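# Move one bottle from the cabinet onto the bench

## Task

Take a single bottle out of the cabinet and set it down upright on the bench, leaving the remaining two bottles inside the cabinet.

## Robot and tools

Robot: two arms, left_arm and right_arm, each on its own carriage (left_rail, right_rail) sharing one floor track. left_rail is always the carriage toward +y. Each arm base sits at x = 0, y = its carriage's position_m, z = 0.04 m, facing +x. Each arm ends in a two-finger gripper whose fingers point along its own +z and close along its own y.

Scene frame (used in results): fixed to the table, table top at z = 0, +z up, +x the direction the arms face, +y to their left. The track runs along y at x = 0 with y = 0 at its centre; the table edge is at x = 0.17 m. Positions in metres, velocities in m/s and rad/s, orientation as a wxyz quaternion. end_effector_position is the point between the pads when closed; fingertips reach roughly 9 to 33 mm past it depending on opening.

execute_actions(actions, cameras): runs actions in order. An action may hold "rows", "steps", "until" and rail commands. Each row is one control step (1/30 s); up to 15 rows. A row is a single flat list of 18 numbers, each in [-1, 1], covering both arms even when one is idle: left dx, dy, dz, rx, ry, rz, left gripper position, force_limit, speed, then the same nine for the right arm. dx..rz are an offset, not a pose: measured from that arm's Hand target as it was when the action began, along that Hand target's own axes; every row in the action counts from the same start, not from the row before. 1.0 equals 0.6 m of translation or 180 degrees; rx, ry, rz form one rotation vector. Sending the same offset in a later action moves the hand further. Six zeros re-request the current Hand target. Gripper position: +1 fully open (140 mm), about -0.8 pads touch, -1 closes until blocked. force_limit and speed (both start at +1) set squeeze strength and closing rate (about 30 to 250 mm/s). To keep a gripper unchanged, resend its last three numbers; 0 is a real command. "steps" is 1 to 450 (default 15), at least the row count; after the last row the arm keeps heading for that row's target. Ramp offsets up gradually (e.g. +0.01 per row) for gentle motion.

Rails: {"left_rail": {"position_m": ...}} is an absolute place on the track (left_rail -0.8 to 1.5 m, right_rail -1.5 to 0.8 m), plus optional speed_m_s (0.01 to 1) and acceleration_factor (0.1 to 1); {"stop": true} brakes. Carriages are kept about 0.7 m or more apart. After sending, wait with {"steps": n, "until": {"left_rail": {"position_status": ["!=", "moving"]}}}. Let a carriage arrive before aiming its gripper at a scene point; the arm's target travels with its carriage. "until" reads only rails; comparisons are =, !=, <, <=, >, >=, and {"all"/"any": {"status": "ended"}} also exist. Any out-of-range value or unknown name rejects the whole call.

move(target, speed, blend, stop_force, zero, blocking, cameras): straight-line paths for both grippers. target is one 18-number row or a list of up to 15 rows, all offsets from the same current Hand targets (not chained), same units and axes as rows. speed is m/s, 0.002 to 3.6, default 0.25 (rotation capped at twice that in rad/s). blend in metres rounds corners in a list. stop_force (3 to 120 N, one value for both arms) ends an arm's path when its wrist sensor feels that much resistance; unreliable while the gripper rotates; omit it when backing off something. zero (default true) re-zeros before the move. blocking=false returns early; then wait or stop before new rows or moves. Paths do not avoid obstacles. The result adds a move: line (done, off_target, held, fault, etc.).

wait(seconds 0 to 10), stop() brakes a running move, zoom_image(camera, region [x0,y0,x1,y1] pixels, at most 504 by 504) on cam_high, cam_low, cam_front, cam_side, cam_left_wrist, cam_right_wrist (all 672x504), zero_wrist_force(arm), finished_scene(scene = current scene number) ends the scene irreversibly. Images come only when requested or with an empty actions list.

Result lines: Hand target (pose the next offsets count from), Tool commands, object_status (0 moving, 1 blocked opening, 2 blocked closing = something held, 3 reached position or pads met), position_measured in counts (3 open, about 139 = 60 mm, 200 = 20 mm, 230 pads touching), Joint positions (rail m then six joints rad), Joint velocities, joint torques, Wrist force/torque in the gripper's own axes, rail position_m, position_status (moving, done, contact_stop, time_out, stopped, stopped_with_arm, stopped_for_other_arm, stopped_for_other_carriage) and position_answer (taken/not_taken). "pose unreachable" drops that arm's target but the call continues.

Cautions: grip with the pad tips, not deep near the palm, or a narrow bottle slips; check object_status 2 before lifting. Do not push a fingertip into surfaces. Never drop or knock over a bottle, and nothing may leave the table (track and metal strip count as off). Avoid hitting the cabinet or table hard, pressing past firm contact, contact between the two arms, and sweeping a gripper close to its own base. Heavy contact (around 150 N) or excessive joint torque freezes an arm for 10 s; long holds at full stretch overheat motors. Release gently with the bottle standing on the bench and the other two still inside.

Each tool is called after "Emit:" as name(argument=value, ...), one argument or row to a line, values as JSON.

## Session

Emit:
execute_actions(
  actions=[],
)

Scene clock: 0.00 s.
left_arm: end_effector_position=(+0.3456, +0.9947, +0.5800) position_measured=3 object_status=3 end_effector_quat_wxyz=(+0.000, +0.000, +1.000, +0.000) | right_arm: end_effector_position=(+0.3456, -1.1153, +0.5800) position_measured=3 object_status=3 end_effector_quat_wxyz=(+0.000, +0.000, +1.000, +0.000)
Joint positions: left_arm=[0.967 -0.316 -1.725 0.971 -0.816 -1.571 -0.316] | right_arm=[-1.143 -0.316 -1.725 0.971 -0.816 -1.571 -0.316]
Joint velocities: within noise
Joint torques (N m): no reading
Wrist force (N): no reading
Wrist torque (N m): no reading
Wrist force, peak (N): no reading
Hand target: left_arm +0.3456, +0.9947, +0.5800; +0.000, +0.000, +1.000, +0.000 | right_arm +0.3456, -1.1153, +0.5800; +0.000, +0.000, +1.000, +0.000
Tool commands: left_gripper/position=+1.0 left_gripper/force_limit=+1.0 left_gripper/speed=+1.0 right_gripper/position=+1.0 right_gripper/force_limit=+1.0 right_gripper/speed=+1.0
left_rail: position_m=0.967 position_status=done
right_rail: position_m=-1.143 position_status=done

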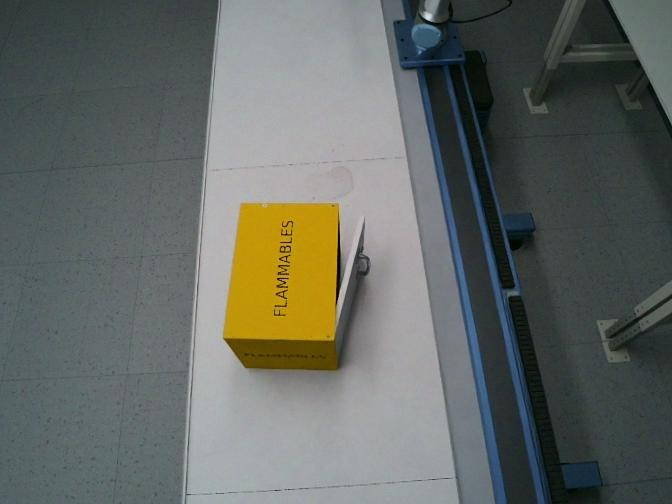

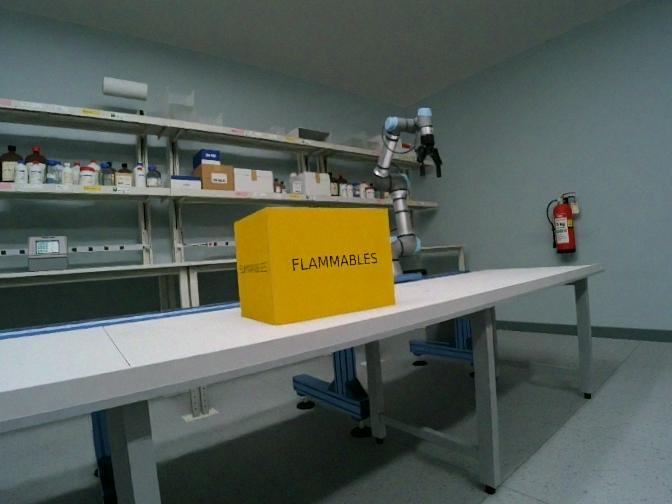

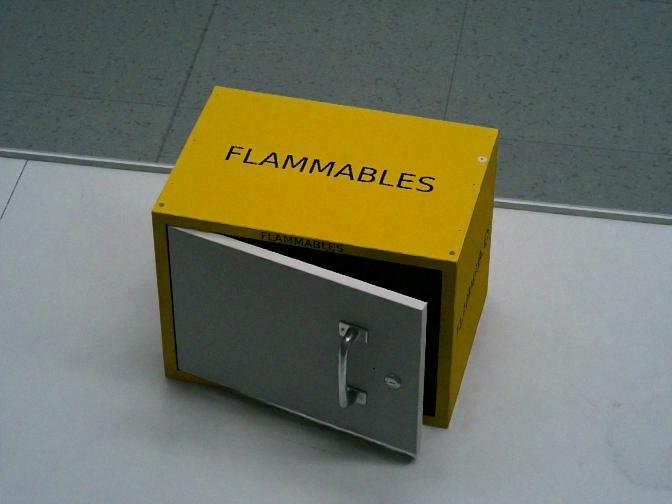

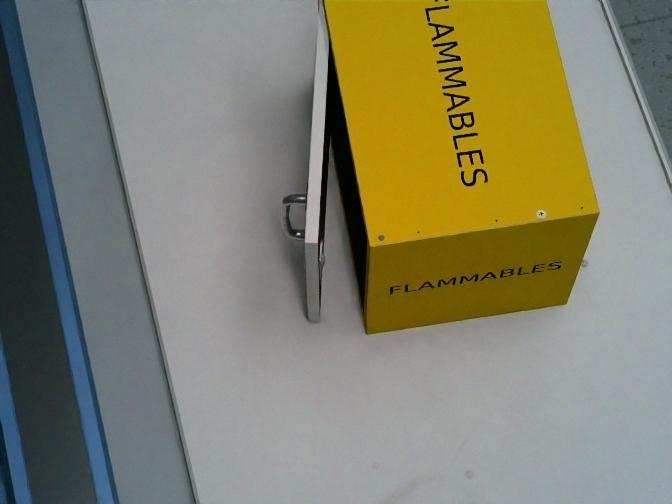

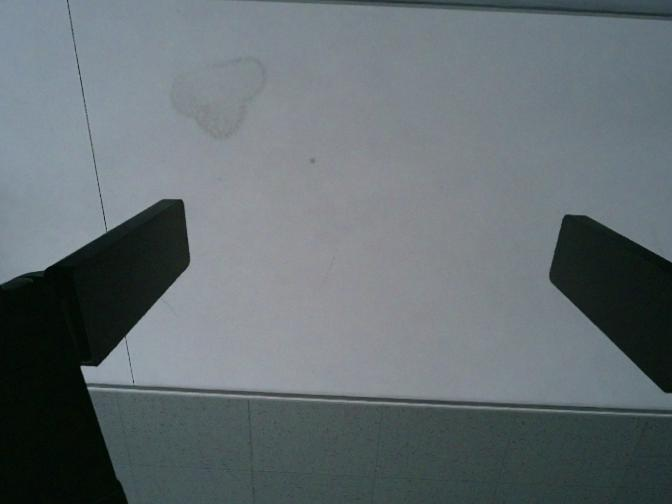

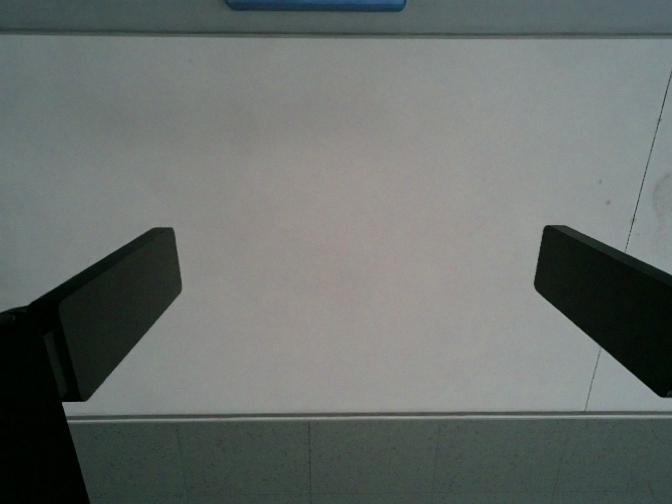

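Emit:
execute_actions(
  actions=[
    {"right_rail": {"position_m": -0.6}, "steps": 150, "until": {"right_rail": {"position_status": ["!=", "moving"]}}},
  ],
  cameras=["cam_right_wrist", "cam_high"],
)

Scene clock: 115.70 s.
left_arm: end_effector_position=(+0.3456, +0.9947, +0.5800) position_measured=3 object_status=3 end_effector_quat_wxyz=(+0.000, +0.000, +1.000, +0.000) | right_arm: end_effector_position=(+0.3456, -0.5728, +0.5800) position_measured=3 object_status=3 end_effector_quat_wxyz=(+0.000, +0.000, +1.000, +0.000)
Joint positions: left_arm=[0.967 -0.316 -1.725 0.971 -0.816 -1.571 -0.316] | right_arm=[-0.6 -0.316 -1.725 0.971 -0.816 -1.571 -0.316]
Joint torques (N m): left_arm=[-0.52 -11.58 -18.09 -2.85 0.06 -0.15] | right_arm=[1.48 -11.15 -19.24 -2.93 -0.02 0.17]
Wrist force (N): left_arm=[0.2 0.1 0.3] | right_arm=[0.1 0.2 -0.1]
Wrist torque (N m): left_arm=[0.01 -0.04 0.00] | right_arm=[0.04 -0.01 0.00]
Wrist force, peak (N): left_arm=[0.1 -0.4 0.5] | right_arm=[-0.1 1.1 0.0]
Hand target: left_arm +0.3456, +0.9947, +0.5800; +0.000, +0.000, +1.000, +0.000 | right_arm +0.3456, -0.5728, +0.5800; +0.000, +0.000, +1.000, +0.000
Tool commands: left_gripper/position=+1.0 left_gripper/force_limit=+1.0 left_gripper/speed=+1.0 right_gripper/position=+1.0 right_gripper/force_limit=+1.0 right_gripper/speed=+1.0
left_rail: position_m=0.967 position_status=done
right_rail: position_m=-0.600 position_status=done
Images, in order (width x height): cam_high 672x504, cam_right_wrist 672x504.

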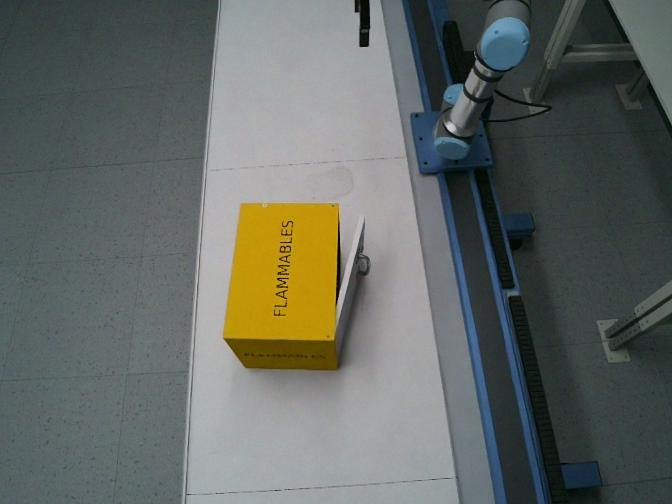

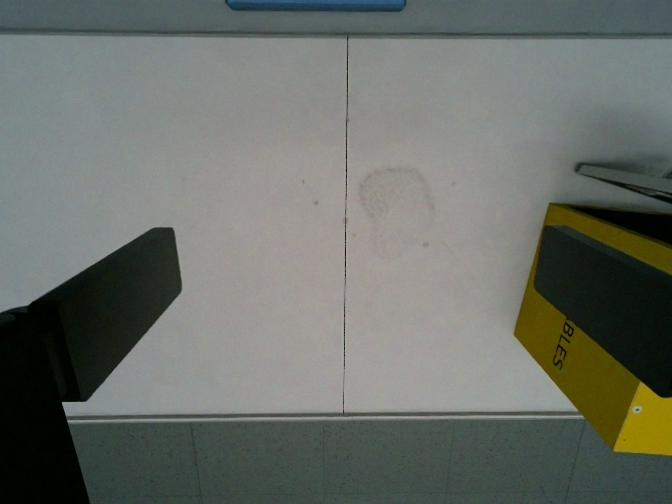

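Emit:
execute_actions(
  actions=[
    {"right_rail": {"position_m": -0.35}, "rows": [[0,0,0,0,0,0,1,1,1,0,0,0,0,0,0,-1,-1,0.5]], "steps": 150, "until": {"right_rail": {"position_status": ["!=", "moving"]}}},
  ],
  cameras=["cam_right_wrist", "cam_side"],
)

Scene clock: 198.37 s.
left_arm: end_effector_position=(+0.3456, +0.9947, +0.5800) position_measured=3 object_status=3 end_effector_quat_wxyz=(+0.000, +0.000, +1.000, +0.000) | right_arm: end_effector_position=(+0.3456, -0.3228, +0.5800) position_measured=235 object_status=3 end_effector_quat_wxyz=(+0.000, +0.000, +1.000, +0.000)
Joint positions: left_arm=[0.967 -0.316 -1.725 0.971 -0.816 -1.571 -0.316] | right_arm=[-0.35 -0.316 -1.725 0.971 -0.816 -1.571 -0.316]
Joint torques (N m): left_arm=[-0.33 -11.86 -18.66 -2.72 0.08 -0.12] | right_arm=[1.03 -11.05 -18.55 -2.86 0.13 0.06]
Wrist force (N): left_arm=[0.1 -0.1 0.2] | right_arm=[-0.1 0.0 -0.1]
Wrist torque (N m): left_arm=[-0.02 -0.03 0.00] | right_arm=[0.01 0.01 0.00]
Wrist force, peak (N): left_arm=[0.2 -0.2 0.4] | right_arm=[0.1 1.1 0.1]
Hand target: left_arm +0.3456, +0.9947, +0.5800; +0.000, +0.000, +1.000, +0.000 | right_arm +0.3456, -0.3228, +0.5800; +0.000, +0.000, +1.000, +0.000
Off the commanded pose: left_arm 0.000 m, 0 deg | right_arm 0.000 m, 0 deg.
left_rail: position_m=0.967 position_status=done
right_rail: position_m=-0.350 position_status=done
Images, in order (width x height): cam_side 672x504, cam_right_wrist 672x504.

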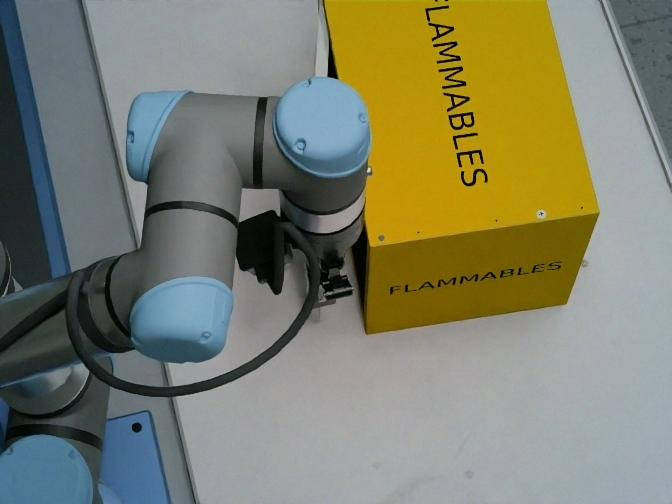

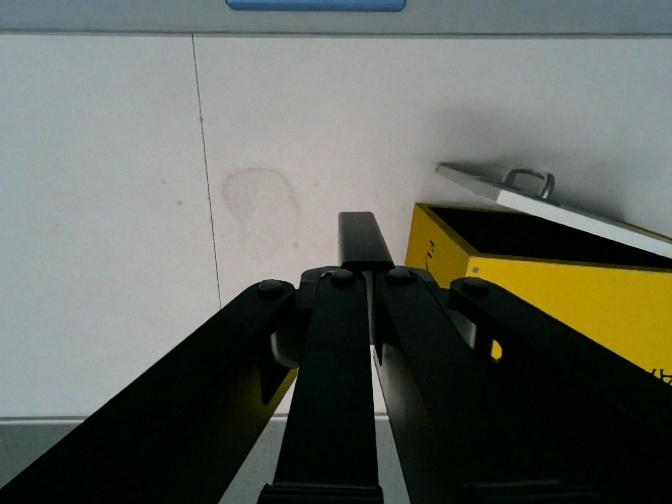

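Emit:
move(
  target=[
    [0,0,0,0,0,0,1,1,1,-0.1117,0.1547,0.3,0,0,0,-1,-1,0.5],
    [0,0,0,0,0,0,1,1,1,-0.1117,0.1547,0.55,0,0,0,-1,-1,0.5],
  ],
  speed=0.25,
  blend=0.03,
  cameras=["cam_right_wrist", "cam_high", "cam_side", "cam_front"],
)

Scene clock: 253.03 s.
left_arm: end_effector_position=(+0.3456, +0.9947, +0.5800) position_measured=3 object_status=3 end_effector_quat_wxyz=(+0.000, +0.000, +1.000, +0.000) | right_arm: end_effector_position=(+0.4126, -0.2299, +0.2501) position_measured=235 object_status=3 end_effector_quat_wxyz=(+0.000, +0.000, +1.000, +0.000)
Joint positions: left_arm=[0.967 -0.316 -1.725 0.971 -0.816 -1.571 -0.316] | right_arm=[-0.35 -0.032 -1.758 1.908 -1.722 -1.571 -0.032]
Joint torques (N m): left_arm=[-0.47 -11.64 -18.81 -2.69 0.02 -0.23] | right_arm=[10.12 -6.73 -14.19 -4.94 0.98 1.83]
Wrist force (N): left_arm=[0.1 -0.1 0.4] | right_arm=[0.0 -0.1 0.3]
Wrist torque (N m): left_arm=[-0.02 -0.02 0.00] | right_arm=[0.00 0.00 -0.04]
Wrist force, peak (N): left_arm=[0.0 -0.2 0.5] | right_arm=[1.3 -1.9 -2.2]
Hand target: left_arm +0.3456, +0.9947, +0.5800; +0.000, +0.000, +1.000, +0.000 | right_arm +0.4126, -0.2299, +0.2500; +0.000, +0.000, +1.000, +0.000
Off the commanded pose: left_arm 0.000 m, 0 deg | right_arm 0.000 m, 0 deg.
left_rail: position_m=0.967 position_status=done
right_rail: position_m=-0.350 position_status=done
move: done
Images, in order (width x height): cam_high 672x504, cam_front 672x504, cam_side 672x504, cam_right_wrist 672x504.

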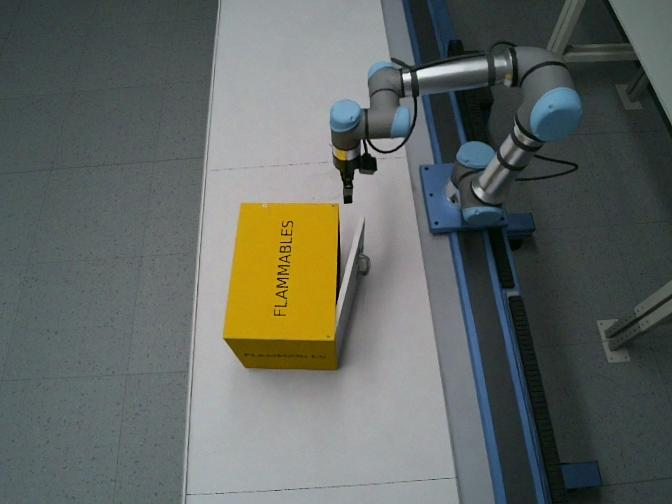

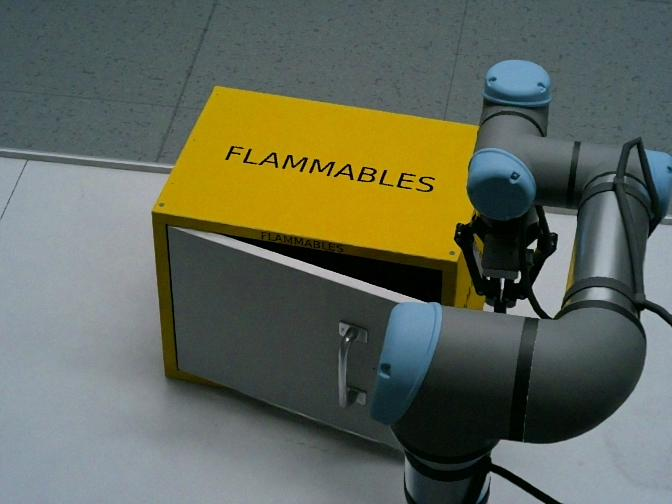

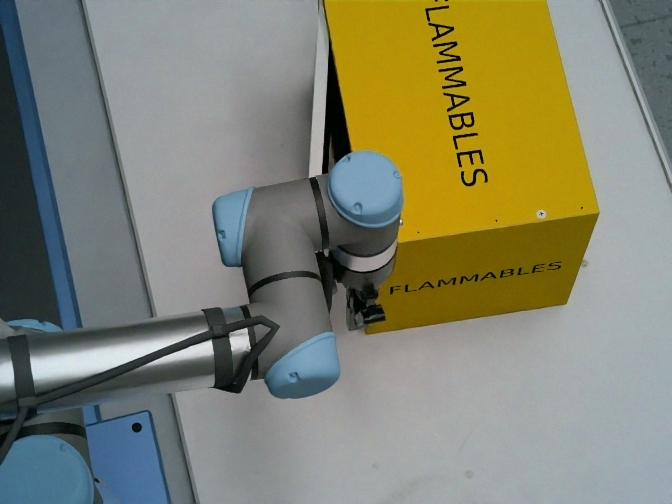

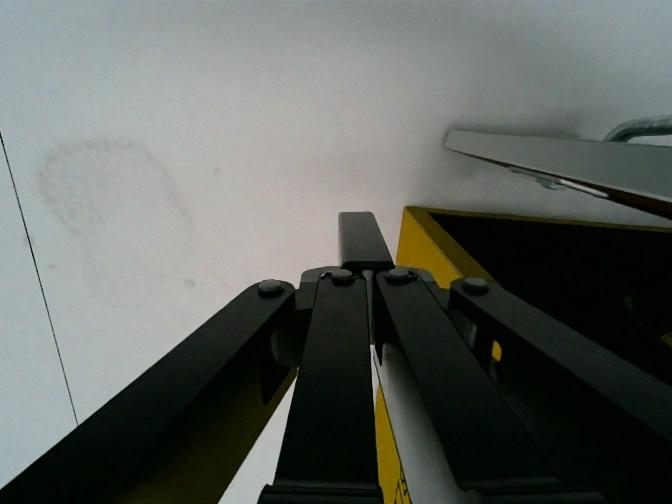

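Emit:
move(
  target=[0,0,0,0,0,0,1,1,1,-0.014,0.1915,-0.02,0,0,0,-1,-1,0.5],
  speed=0.12,
  stop_force=8,
  cameras=["cam_right_wrist", "cam_front"],
)

Emit:
zoom_image(
  camera="cam_right_wrist",
  region=[250, 60, 672, 360],
)

Scene clock: 281.63 s.
left_arm: end_effector_position=(+0.3456, +0.9947, +0.5800) position_measured=3 object_status=3 end_effector_quat_wxyz=(+0.000, +0.000, +1.000, +0.000) | right_arm: end_effector_position=(+0.4210, -0.1151, +0.2620) position_measured=235 object_status=3 end_effector_quat_wxyz=(+0.000, +0.000, +1.000, +0.000)
Joint positions: left_arm=[0.967 -0.316 -1.725 0.971 -0.816 -1.571 -0.316] | right_arm=[-0.35 0.229 -1.629 1.767 -1.708 -1.571 0.229]
Joint torques (N m): left_arm=[-0.53 -10.92 -18.42 -2.7 0.09 -0.1] | right_arm=[10.56 -11.36 -37.63 -0.99 -0.79 1.84]
Wrist force (N): left_arm=[0.1 -0.1 0.1] | right_arm=[-0.3 0.2 -0.1]
Wrist torque (N m): left_arm=[-0.03 -0.02 0.00] | right_arm=[0.05 0.07 -0.03]
Wrist force, peak (N): left_arm=[0.3 -0.3 0.4] | right_arm=[-0.3 1.4 0.1]
Hand target: left_arm +0.3456, +0.9947, +0.5800; +0.000, +0.000, +1.000, +0.000 | right_arm +0.4210, -0.1151, +0.2620; +0.000, +0.000, +1.000, +0.000
Off the commanded pose: left_arm 0.000 m, 0 deg | right_arm 0.000 m, 0 deg.
left_rail: position_m=0.967 position_status=done
right_rail: position_m=-0.350 position_status=done
move: done
Images, in order (width x height): cam_front 672x504, cam_right_wrist 672x504.

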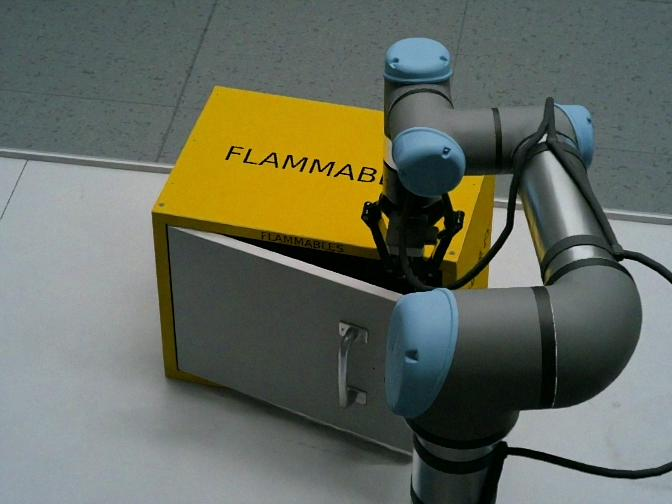

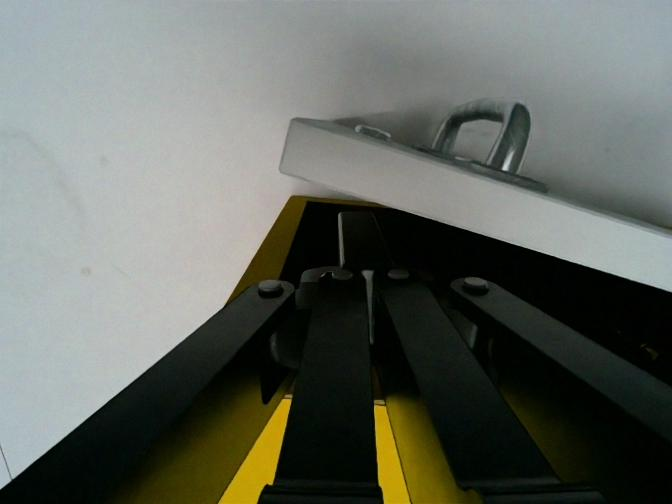

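Scaled by 1.194 from the camera's 672x504 image, which has a finer 960x720 frame.

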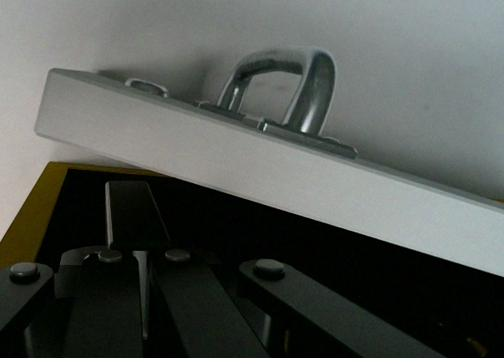

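Emit:
move(
  target=[
    [0,0,0,0,0,0,1,1,1,0.1012,0.016,0,0,0,0,-1,-1,0.5],
    [0,0,0,0,0,0,1,1,1,0.1867,0.1018,0,0,0,0,-1,-1,0.5],
    [0,0,0,0,0,0,1,1,1,0.2792,0.2568,0,0,0,0,-1,-1,0.5],
    [0,0,0,0,0,0,1,1,1,0.2617,0.4235,0,0,0,0,-1,-1,0.5],
    [0,0,0,0,0,0,1,1,1,0.225,0.5018,0,0,0,0,-1,-1,0.5],
  ],
  speed=0.13,
  blend=[0.02,0.02,0.02,0.02,0],
  stop_force=40,
  cameras=["cam_right_wrist", "cam_front", "cam_high"],
)

Scene clock: 296.57 s.
left_arm: end_effector_position=(+0.3456, +0.9947, +0.5800) position_measured=3 object_status=3 end_effector_quat_wxyz=(+0.000, +0.000, +1.000, +0.000) | right_arm: end_effector_position=(+0.2860, +0.1861, +0.2620) position_measured=235 object_status=3 end_effector_quat_wxyz=(+0.000, +0.000, +1.000, +0.000)
Joint positions: left_arm=[0.967 -0.316 -1.725 0.971 -0.816 -1.571 -0.316] | right_arm=[-0.35 0.859 -1.326 1.432 -1.677 -1.571 0.859]
Joint torques (N m): left_arm=[-0.65 -11.05 -19.29 -2.58 -0.09 -0.23] | right_arm=[9.89 -20.13 -35.71 -1.82 -0.83 1.9]
Wrist force (N): left_arm=[0.2 -0.4 0.2] | right_arm=[3.9 -4.9 -6.4]
Wrist torque (N m): left_arm=[-0.08 -0.04 0.00] | right_arm=[-0.22 -0.23 -0.06]
Wrist force, peak (N): left_arm=[0.2 -0.2 0.5] | right_arm=[4.8 -5.4 -10.0]
Hand target: left_arm +0.3456, +0.9947, +0.5800; +0.000, +0.000, +1.000, +0.000 | right_arm +0.2860, +0.1861, +0.2620; +0.000, +0.000, +1.000, +0.000
Off the commanded pose: left_arm 0.000 m, 0 deg | right_arm 0.000 m, 0 deg.
left_rail: position_m=0.967 position_status=done
right_rail: position_m=-0.350 position_status=done
move: done
Images, in order (width x height): cam_high 672x504, cam_front 672x504, cam_right_wrist 672x504.

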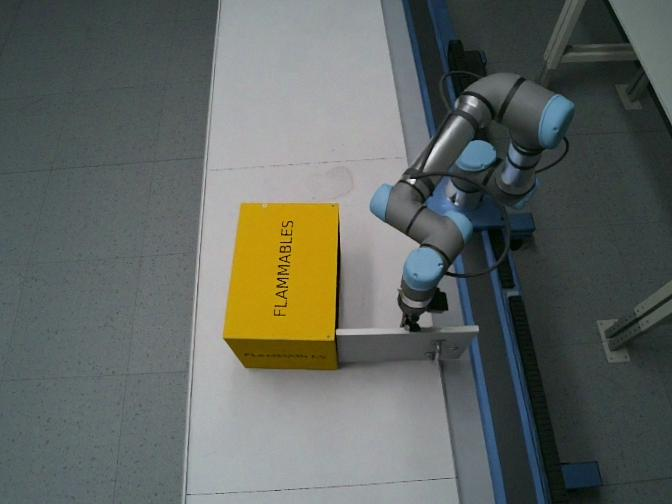

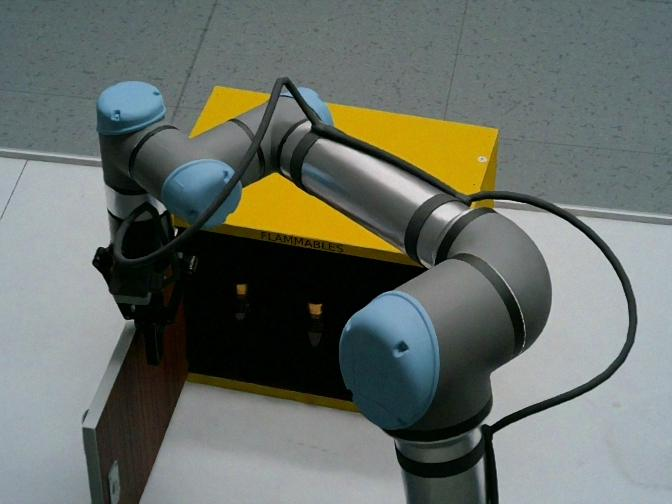

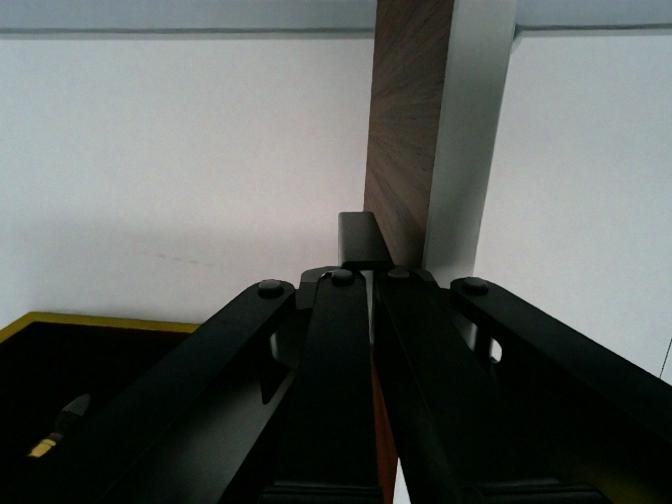

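Emit:
move(
  target=[
    [0,0,0,0,0,0,1,1,1,0,-0.0935,0,0,0,0,-1,-1,0.5],
    [0,0,0,0,0,0,1,1,1,-0.0067,-0.2268,-0.3633,0,0,0,-1,-1,0.5],
    [0,0,0,0,0,0,1,1,1,-0.0067,-0.3102,-0.3633,0.318,0,-0.386,-1,-1,0.5],
    [0,0,0,0,0,0,1,1,1,0.0217,-0.3935,-0.1467,0.636,0,-0.7717,1,-1,0.5],
  ],
  speed=[0.15,0.3,0.4,0.4],
  blend=[0.02,0.05,0.05,0],
  cameras=["cam_right_wrist", "cam_front", "cam_high"],
)

Scene clock: 387.77 s.
left_arm: end_effector_position=(+0.3456, +0.9947, +0.5800) position_measured=3 object_status=3 end_effector_quat_wxyz=(+0.000, +0.000, +1.000, +0.000) | right_arm: end_effector_position=(+0.2838, -0.0160, +0.4386) position_measured=235 object_status=3 end_effector_quat_wxyz=(+0.006, +0.660, -0.507, +0.554)
Joint positions: left_arm=[0.967 -0.316 -1.725 0.971 -0.816 -1.571 -0.316] | right_arm=[-0.35 1.195 -1.517 1.547 -1 -2.654 -0.267]
Joint torques (N m): left_arm=[-0.91 -11.04 -19.01 -2.56 -0.06 -0.15] | right_arm=[-5.81 -14.88 -34.87 0.21 -0.08 1.97]
Wrist force (N): left_arm=[0.0 0.0 0.1] | right_arm=[1.9 -1.5 2.6]
Wrist torque (N m): left_arm=[0.00 0.00 0.00] | right_arm=[-0.23 -0.32 -0.11]
Wrist force, peak (N): left_arm=[0.4 -0.2 0.3] | right_arm=[-8.5 6.6 2.3]
Hand target: left_arm +0.3456, +0.9947, +0.5800; +0.000, +0.000, +1.000, +0.000 | right_arm +0.2838, -0.0160, +0.4386; +0.006, +0.660, -0.508, +0.554 (not the last commanded pose)
Tool commands: left_gripper/position=+1.0 left_gripper/force_limit=+1.0 left_gripper/speed=+1.0 right_gripper/position=-1.0 right_gripper/force_limit=-1.0 right_gripper/speed=+0.5
Off the commanded pose: left_arm 0.000 m, 0 deg | right_arm 0.095 m, 61 deg.
left_rail: position_m=0.967 position_status=done
right_rail: position_m=-0.350 position_status=done
move: held (right_arm; a check stopped the path); path passed 3 of 4 targets; target 4's new numbers were not sent; limits=held
pose unreachable (right arm): on one or more control steps of this call, first in action 0 (counted from 0), this arm could not follow its commanded pose, so it was not sent that pose on those steps. It may still have moved: this result reports where it is.
cause: moving toward the commanded pose would bring two parts of the arm too close to each other (its gripper and another part of the arm, with joints 5 (wrist 1) to 7 (wrist 3) between them, 9 mm apart when it was first held).
Images, in order (width x height): cam_high 672x504, cam_front 672x504, cam_right_wrist 672x504.

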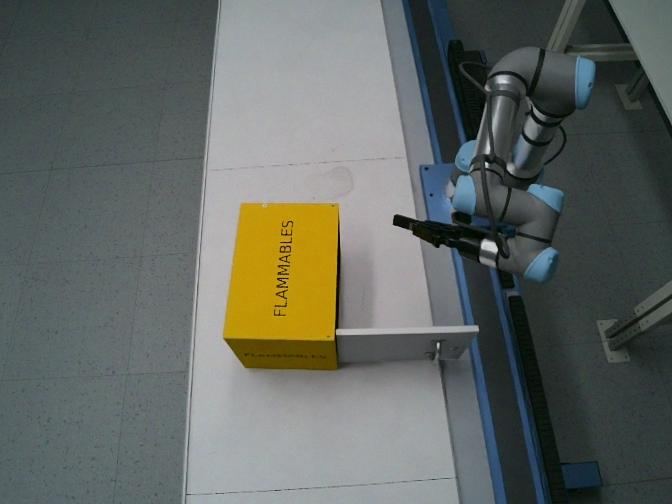

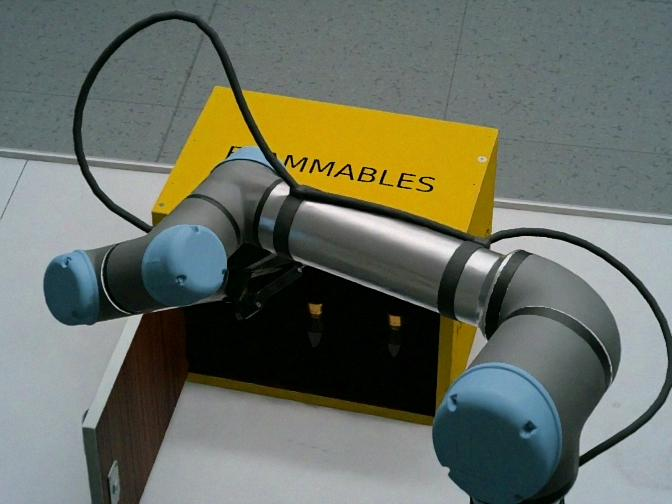

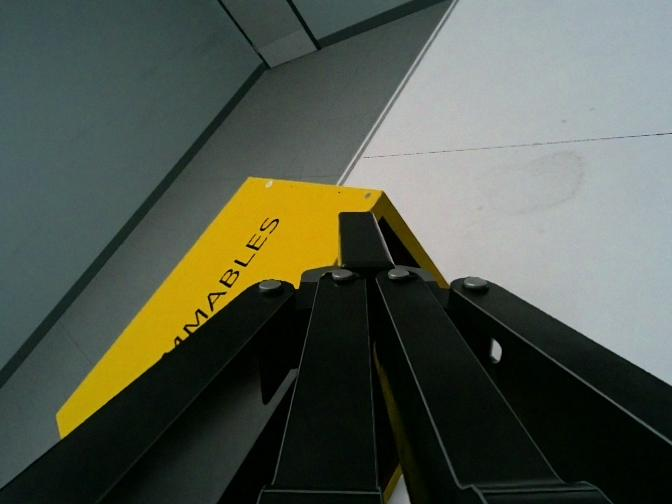

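Emit:
execute_actions(
  actions=[
    {"right_rail": {"position_m": -0.6}, "steps": 120, "until": {"right_rail": {"position_status": ["!=", "moving"]}}},
  ],
)

Emit:
move(
  target=[
    [0,0,0,0,0,0,1,1,1,-0.2083,-0.1258,-0.0487,0.3256,-0.148,-0.3525,-1,-1,0.5],
    [0,0,0,0,0,0,1,1,1,-0.2083,-0.1258,-0.0487,0.3256,-0.148,-0.3525,1,-1,0.5],
  ],
  speed=0.4,
  cameras=["cam_right_wrist", "cam_front", "cam_high"],
)

Scene clock: 449.23 s.
left_arm: end_effector_position=(+0.3456, +0.9947, +0.5800) position_measured=3 object_status=3 end_effector_quat_wxyz=(+0.000, +0.000, +1.000, +0.000) | right_arm: end_effector_position=(+0.2838, -0.2660, +0.4386) position_measured=235 object_status=3 end_effector_quat_wxyz=(+0.006, +0.660, -0.508, +0.554)
Joint positions: left_arm=[0.967 -0.316 -1.725 0.971 -0.816 -1.571 -0.316] | right_arm=[-0.6 1.195 -1.517 1.547 -1 -2.654 -0.267]
Joint torques (N m): left_arm=[-0.02 -10.45 -19.59 -2.44 -0.01 -0.12] | right_arm=[-4.9 -21.74 -26.17 -0.85 -0.58 1.72]
Wrist force (N): left_arm=[0.3 -0.2 0.0] | right_arm=[1.9 -1.9 2.8]
Wrist torque (N m): left_arm=[-0.04 -0.07 0.00] | right_arm=[-0.31 -0.33 -0.11]
Wrist force, peak (N): left_arm=[0.3 -0.1 0.5] | right_arm=[2.5 -1.5 3.5]
Hand target: left_arm +0.3456, +0.9947, +0.5800; +0.000, +0.000, +1.000, +0.000 | right_arm +0.2838, -0.2660, +0.4386; +0.006, +0.660, -0.508, +0.554 (not the last commanded pose)
Tool commands: left_gripper/position=+1.0 left_gripper/force_limit=+1.0 left_gripper/speed=+1.0 right_gripper/position=-1.0 right_gripper/force_limit=-1.0 right_gripper/speed=+0.5
Off the commanded pose: left_arm 0.000 m, 0 deg | right_arm 0.096 m, 61 deg.
left_rail: position_m=0.967 position_status=done
right_rail: position_m=-0.600 position_status=done

Scene clock: 450.20 s.
left_arm: end_effector_position=(+0.3456, +0.9947, +0.5800) position_measured=3 object_status=3 end_effector_quat_wxyz=(+0.000, +0.000, +1.000, +0.000) | right_arm: end_effector_position=(+0.2857, -0.2595, +0.4371) position_measured=235 object_status=3 end_effector_quat_wxyz=(+0.001, +0.677, -0.476, +0.561) end_effector_velocity=(+0.000, +0.001, +0.000) end_effector_angular_velocity=(+0.000, +0.000, -0.001)
Joint positions: left_arm=[0.967 -0.316 -1.725 0.971 -0.816 -1.571 -0.316] | right_arm=[-0.6 1.209 -1.534 1.59 -1.067 -2.69 -0.35]
Joint velocities: left_arm=[within noise] | right_arm=[0.001 0 0.001 -0.001 0.002 0 0.003]
Joint torques (N m): left_arm=[-0.62 -10.53 -19.45 -2.52 -0.08 -0.09] | right_arm=[-8.81 -14.3 -35.56 -0.06 -0.23 1.74]
Wrist force (N): left_arm=[0.3 0.0 0.2] | right_arm=[1.8 -1.8 2.9]
Wrist torque (N m): left_arm=[0.00 -0.08 0.00] | right_arm=[-0.30 -0.30 -0.11]
Wrist force, peak (N): left_arm=[0.2 -0.1 0.4] | right_arm=[2.4 -2.7 4.4]
Hand target: left_arm +0.3456, +0.9947, +0.5800; +0.000, +0.000, +1.000, +0.000 | right_arm +0.2857, -0.2595, +0.4371; +0.001, +0.677, -0.476, +0.561 (not the last commanded pose)
Tool commands: left_gripper/position=+1.0 left_gripper/force_limit=+1.0 left_gripper/speed=+1.0 right_gripper/position=-1.0 right_gripper/force_limit=-1.0 right_gripper/speed=+0.5
Off the commanded pose: left_arm 0.000 m, 0 deg | right_arm 0.142 m, 86 deg.
left_rail: position_m=0.967 position_status=done
right_rail: position_m=-0.600 position_status=done
move: held (right_arm; a check stopped the path); path passed 0 of 2 targets; target 2's new numbers were not sent; limits=held
pose unreachable (right arm): on one or more control steps of this call, first in action 0 (counted from 0), this arm could not follow its commanded pose, so it was not sent that pose on those steps. It may still have moved: this result reports where it is.
cause: moving toward the commanded pose would bring two parts of the arm too close to each other (its gripper and another part of the arm, with joints 5 (wrist 1) to 7 (wrist 3) between them, 4 mm apart when it was first held).
Images, in order (width x height): cam_high 672x504, cam_front 672x504, cam_right_wrist 672x504.

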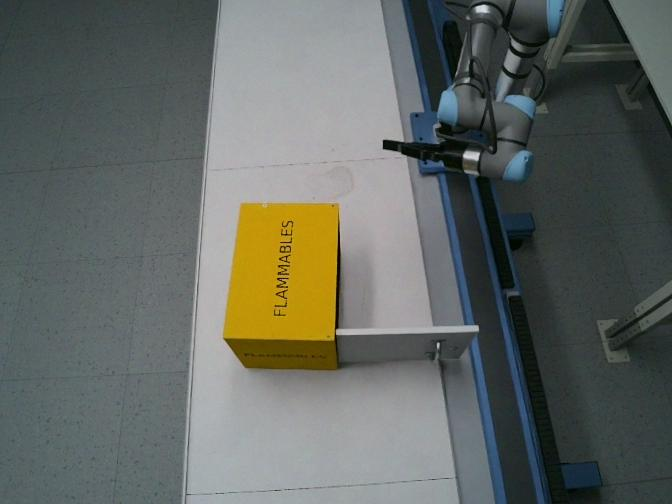

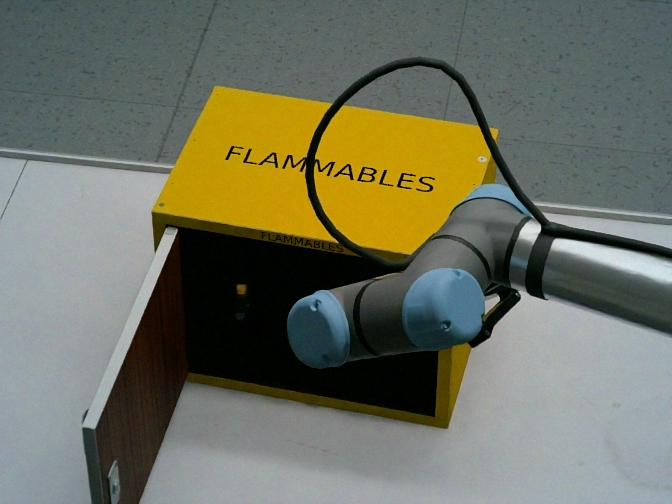

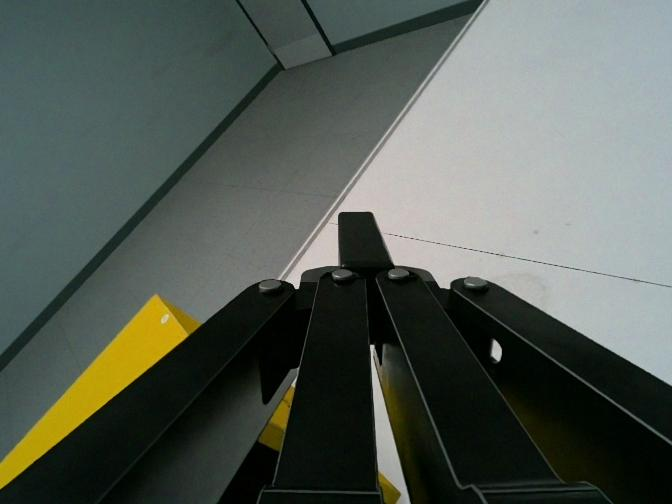

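Emit:
move(
  target=[
    [0,0,0,0,0,0,1,1,1,0.0002,-0.0678,0.0395,-0.2176,-0.3108,0,-1,-1,0.5],
    [0,0,0,0,0,0,1,1,1,0.0002,-0.0678,0.0395,0.1111,-0.4115,-0.4825,-1,-1,0.5],
    [0,0,0,0,0,0,1,1,1,-0.1918,-0.1327,-0.0367,0.311,-0.1427,-0.334,-1,-1,0.5],
    [0,0,0,0,0,0,1,1,1,-0.1918,-0.1327,-0.0367,0.311,-0.1427,-0.334,1,-1,0.5],
  ],
  speed=0.4,
  blend=[0.02,0.02,0,0],
  cameras=["cam_right_wrist", "cam_front", "cam_high"],
)

Scene clock: 501.70 s.
left_arm: end_effector_position=(+0.3456, +0.9947, +0.5800) position_measured=3 object_status=3 end_effector_quat_wxyz=(+0.000, +0.000, +1.000, +0.000) | right_arm: end_effector_position=(+0.3300, -0.1301, +0.4001) position_measured=3 object_status=0 end_effector_quat_wxyz=(-0.129, +0.836, +0.224, +0.484)
Joint positions: left_arm=[0.967 -0.316 -1.725 0.971 -0.816 -1.571 -0.316] | right_arm=[-0.6 0.899 -1.793 2.176 -2.97 -1.895 -2.947]
Joint torques (N m): left_arm=[-0.47 -10.22 -19.59 -2.41 -0.11 -0.12] | right_arm=[9.95 -5.37 -13.68 -5.68 -1.43 -1.38]
Wrist force (N): left_arm=[0.1 -0.4 0.2] | right_arm=[0.8 -0.5 2.2]
Wrist torque (N m): left_arm=[-0.08 -0.01 0.00] | right_arm=[-0.09 0.00 0.06]
Wrist force, peak (N): left_arm=[0.2 -0.3 0.5] | right_arm=[1.7 -1.7 3.3]
Hand target: left_arm +0.3456, +0.9947, +0.5800; +0.000, +0.000, +1.000, +0.000 | right_arm +0.3300, -0.1301, +0.4001; -0.129, +0.836, +0.224, +0.484
Off the commanded pose: left_arm 0.000 m, 0 deg | right_arm 0.000 m, 0 deg.
left_rail: position_m=0.967 position_status=done
right_rail: position_m=-0.600 position_status=done
move: done
Images, in order (width x height): cam_high 672x504, cam_front 672x504, cam_right_wrist 672x504.

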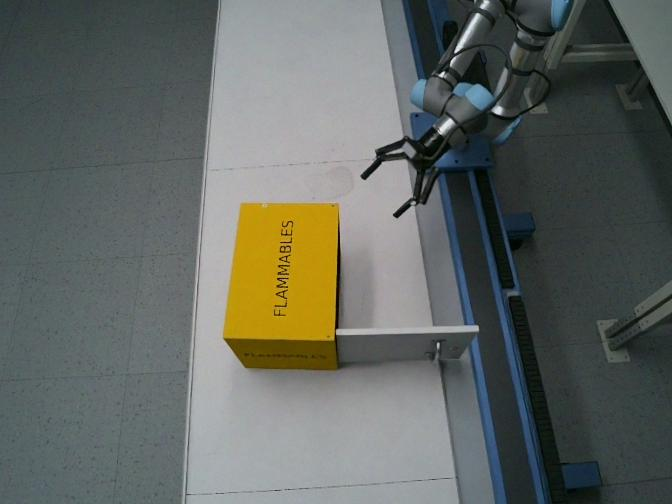

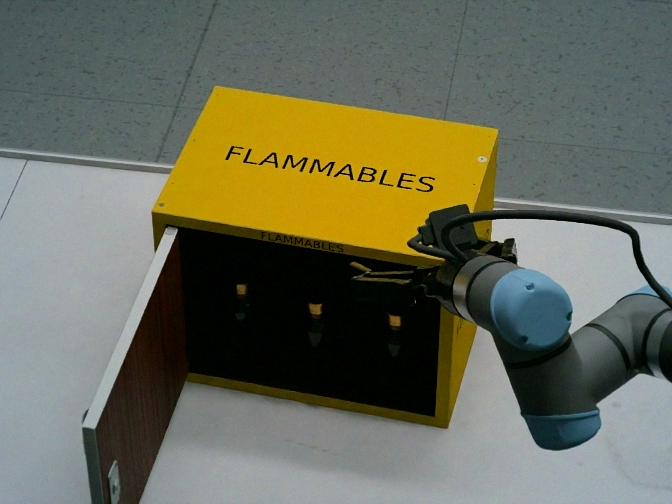

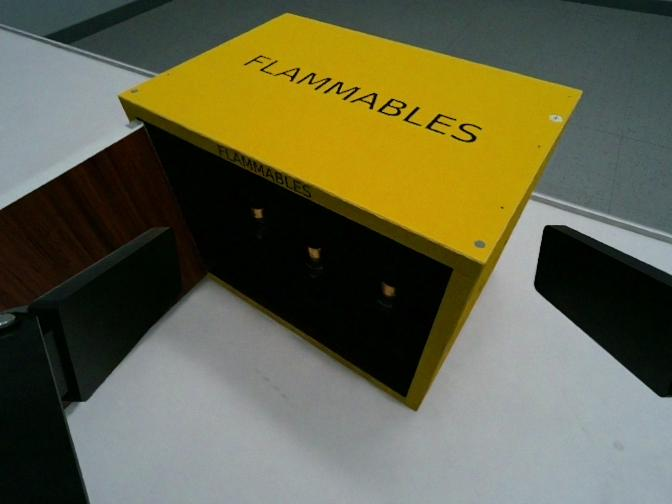

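Emit:
zoom_image(
  camera="cam_right_wrist",
  region=[180, 150, 480, 420],
)

Emit:
zoom_image(
  camera="cam_front",
  region=[170, 220, 470, 440],
)

Scaled by 1.680 from the camera's 672x504 image, which has a finer 960x720 frame.

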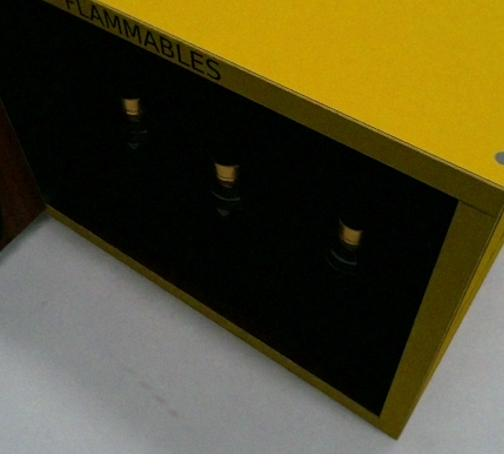

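Scaled by 1.680 from the camera's 672x504 image, which has a finer 960x720 frame.

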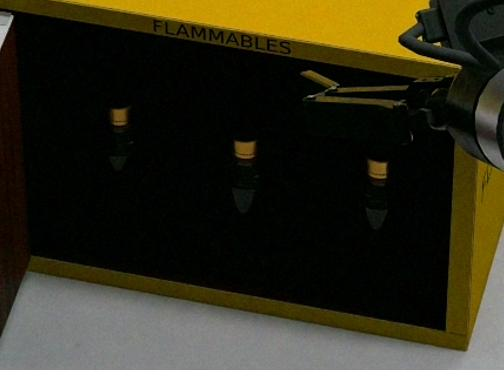

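Emit:
execute_actions(
  actions=[
    {"right_rail": {"position_m": -0.45}, "steps": 120, "until": {"right_rail": {"position_status": ["!=", "moving"]}}},
  ],
)

Emit:
move(
  target=[0,0,0,0,0,0,1,1,1,-0.3015,0.1443,0.0778,-0.0789,0.1208,0.0275,1,-1,0.5],
  speed=0.25,
  cameras=["cam_right_wrist", "cam_front", "cam_high"],
)

Emit:
zoom_image(
  camera="cam_right_wrist",
  region=[170, 100, 560, 400],
)

Scene clock: 581.20 s.
left_arm: end_effector_position=(+0.3456, +0.9947, +0.5800) position_measured=3 object_status=3 end_effector_quat_wxyz=(+0.000, +0.000, +1.000, +0.000) | right_arm: end_effector_position=(+0.3300, +0.0200, +0.4001) position_measured=3 object_status=3 end_effector_quat_wxyz=(-0.129, +0.836, +0.224, +0.484)
Joint positions: left_arm=[0.967 -0.316 -1.725 0.971 -0.816 -1.571 -0.316] | right_arm=[-0.45 0.899 -1.793 2.176 -2.97 -1.895 -2.947]
Joint torques (N m): left_arm=[-0.51 -9.87 -20.04 -2.35 -0.17 -0.16] | right_arm=[7.56 -10.23 -18.55 -4.3 -1.02 -1.24]
Wrist force (N): left_arm=[0.2 -0.1 0.4] | right_arm=[0.6 -0.8 2.2]
Wrist torque (N m): left_arm=[-0.01 -0.03 0.00] | right_arm=[-0.15 0.07 0.06]
Wrist force, peak (N): left_arm=[0.0 -0.3 0.4] | right_arm=[0.8 -1.4 2.6]
Hand target: left_arm +0.3456, +0.9947, +0.5800; +0.000, +0.000, +1.000, +0.000 | right_arm +0.3300, +0.0200, +0.4001; -0.129, +0.836, +0.224, +0.484
Tool commands: left_gripper/position=+1.0 left_gripper/force_limit=+1.0 left_gripper/speed=+1.0 right_gripper/position=+1.0 right_gripper/force_limit=-1.0 right_gripper/speed=+0.5
Off the commanded pose: left_arm 0.000 m, 0 deg | right_arm 0.000 m, 0 deg.
left_rail: position_m=0.967 position_status=done
right_rail: position_m=-0.450 position_status=done

Scene clock: 583.10 s.
left_arm: end_effector_position=(+0.3456, +0.9947, +0.5800) position_measured=3 object_status=3 end_effector_quat_wxyz=(+0.000, +0.000, +1.000, +0.000) | right_arm: end_effector_position=(+0.3300, -0.0799, +0.2201) position_measured=3 object_status=3 end_effector_quat_wxyz=(-0.086, +0.749, +0.098, +0.650)
Joint positions: left_arm=[0.967 -0.316 -1.725 0.971 -0.816 -1.571 -0.316] | right_arm=[-0.45 0.986 -0.991 2.54 -4.504 -2.286 -3.017]
Joint torques (N m): left_arm=[-0.48 -9.59 -19.97 -2.25 -0.09 -0.21] | right_arm=[-6.32 -15.86 -9.45 -4.24 1.08 -1.57]
Wrist force (N): left_arm=[0.2 0.1 0.2] | right_arm=[1.0 -1.2 3.4]
Wrist torque (N m): left_arm=[0.03 -0.04 0.00] | right_arm=[-0.20 -0.01 0.02]
Wrist force, peak (N): left_arm=[0.3 -0.1 0.5] | right_arm=[0.8 -1.3 3.6]
Hand target: left_arm +0.3456, +0.9947, +0.5800; +0.000, +0.000, +1.000, +0.000 | right_arm +0.3300, -0.0799, +0.2201; -0.086, +0.749, +0.098, +0.650
Off the commanded pose: left_arm 0.000 m, 0 deg | right_arm 0.000 m, 0 deg.
left_rail: position_m=0.967 position_status=done
right_rail: position_m=-0.450 position_status=done
move: done
Images, in order (width x height): cam_high 672x504, cam_front 672x504, cam_right_wrist 672x504.

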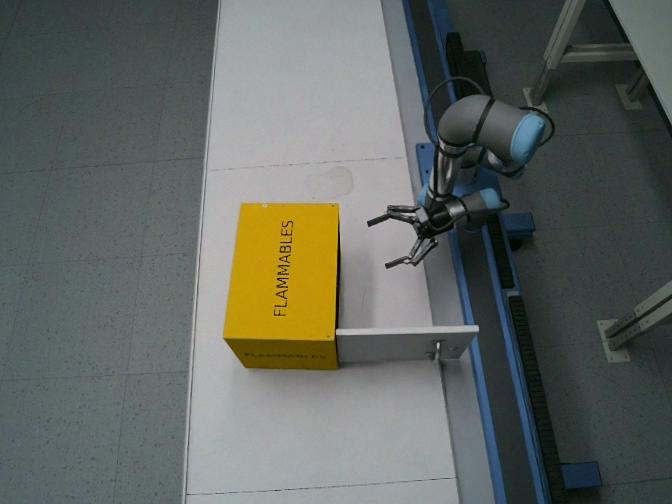

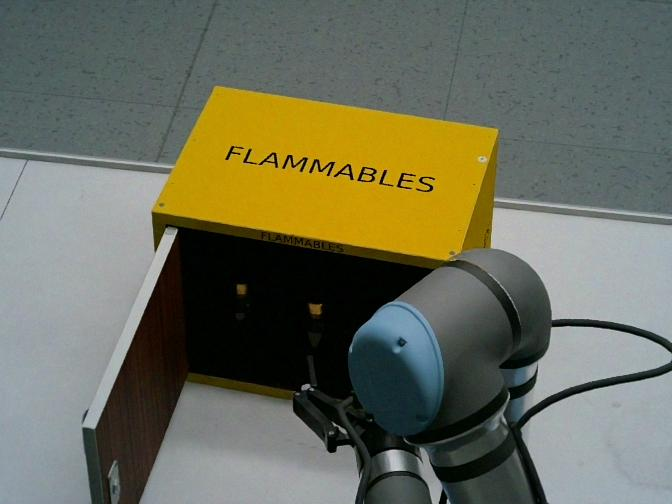

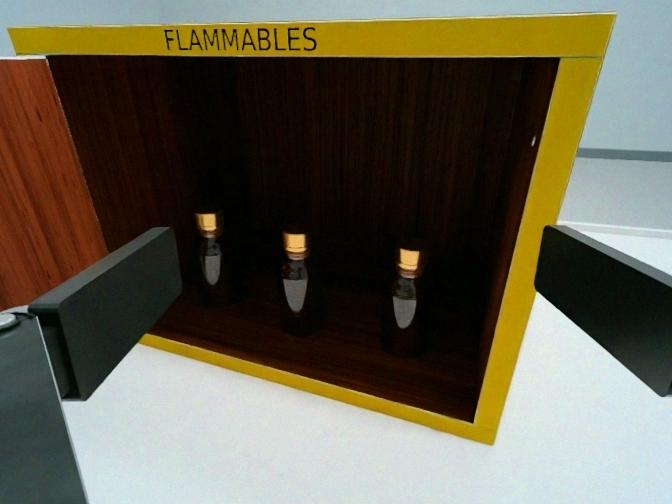

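Scaled by 1.292 from the camera's 672x504 image, which has a finer 960x720 frame.

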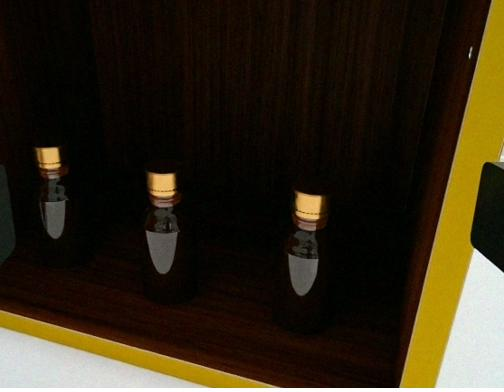

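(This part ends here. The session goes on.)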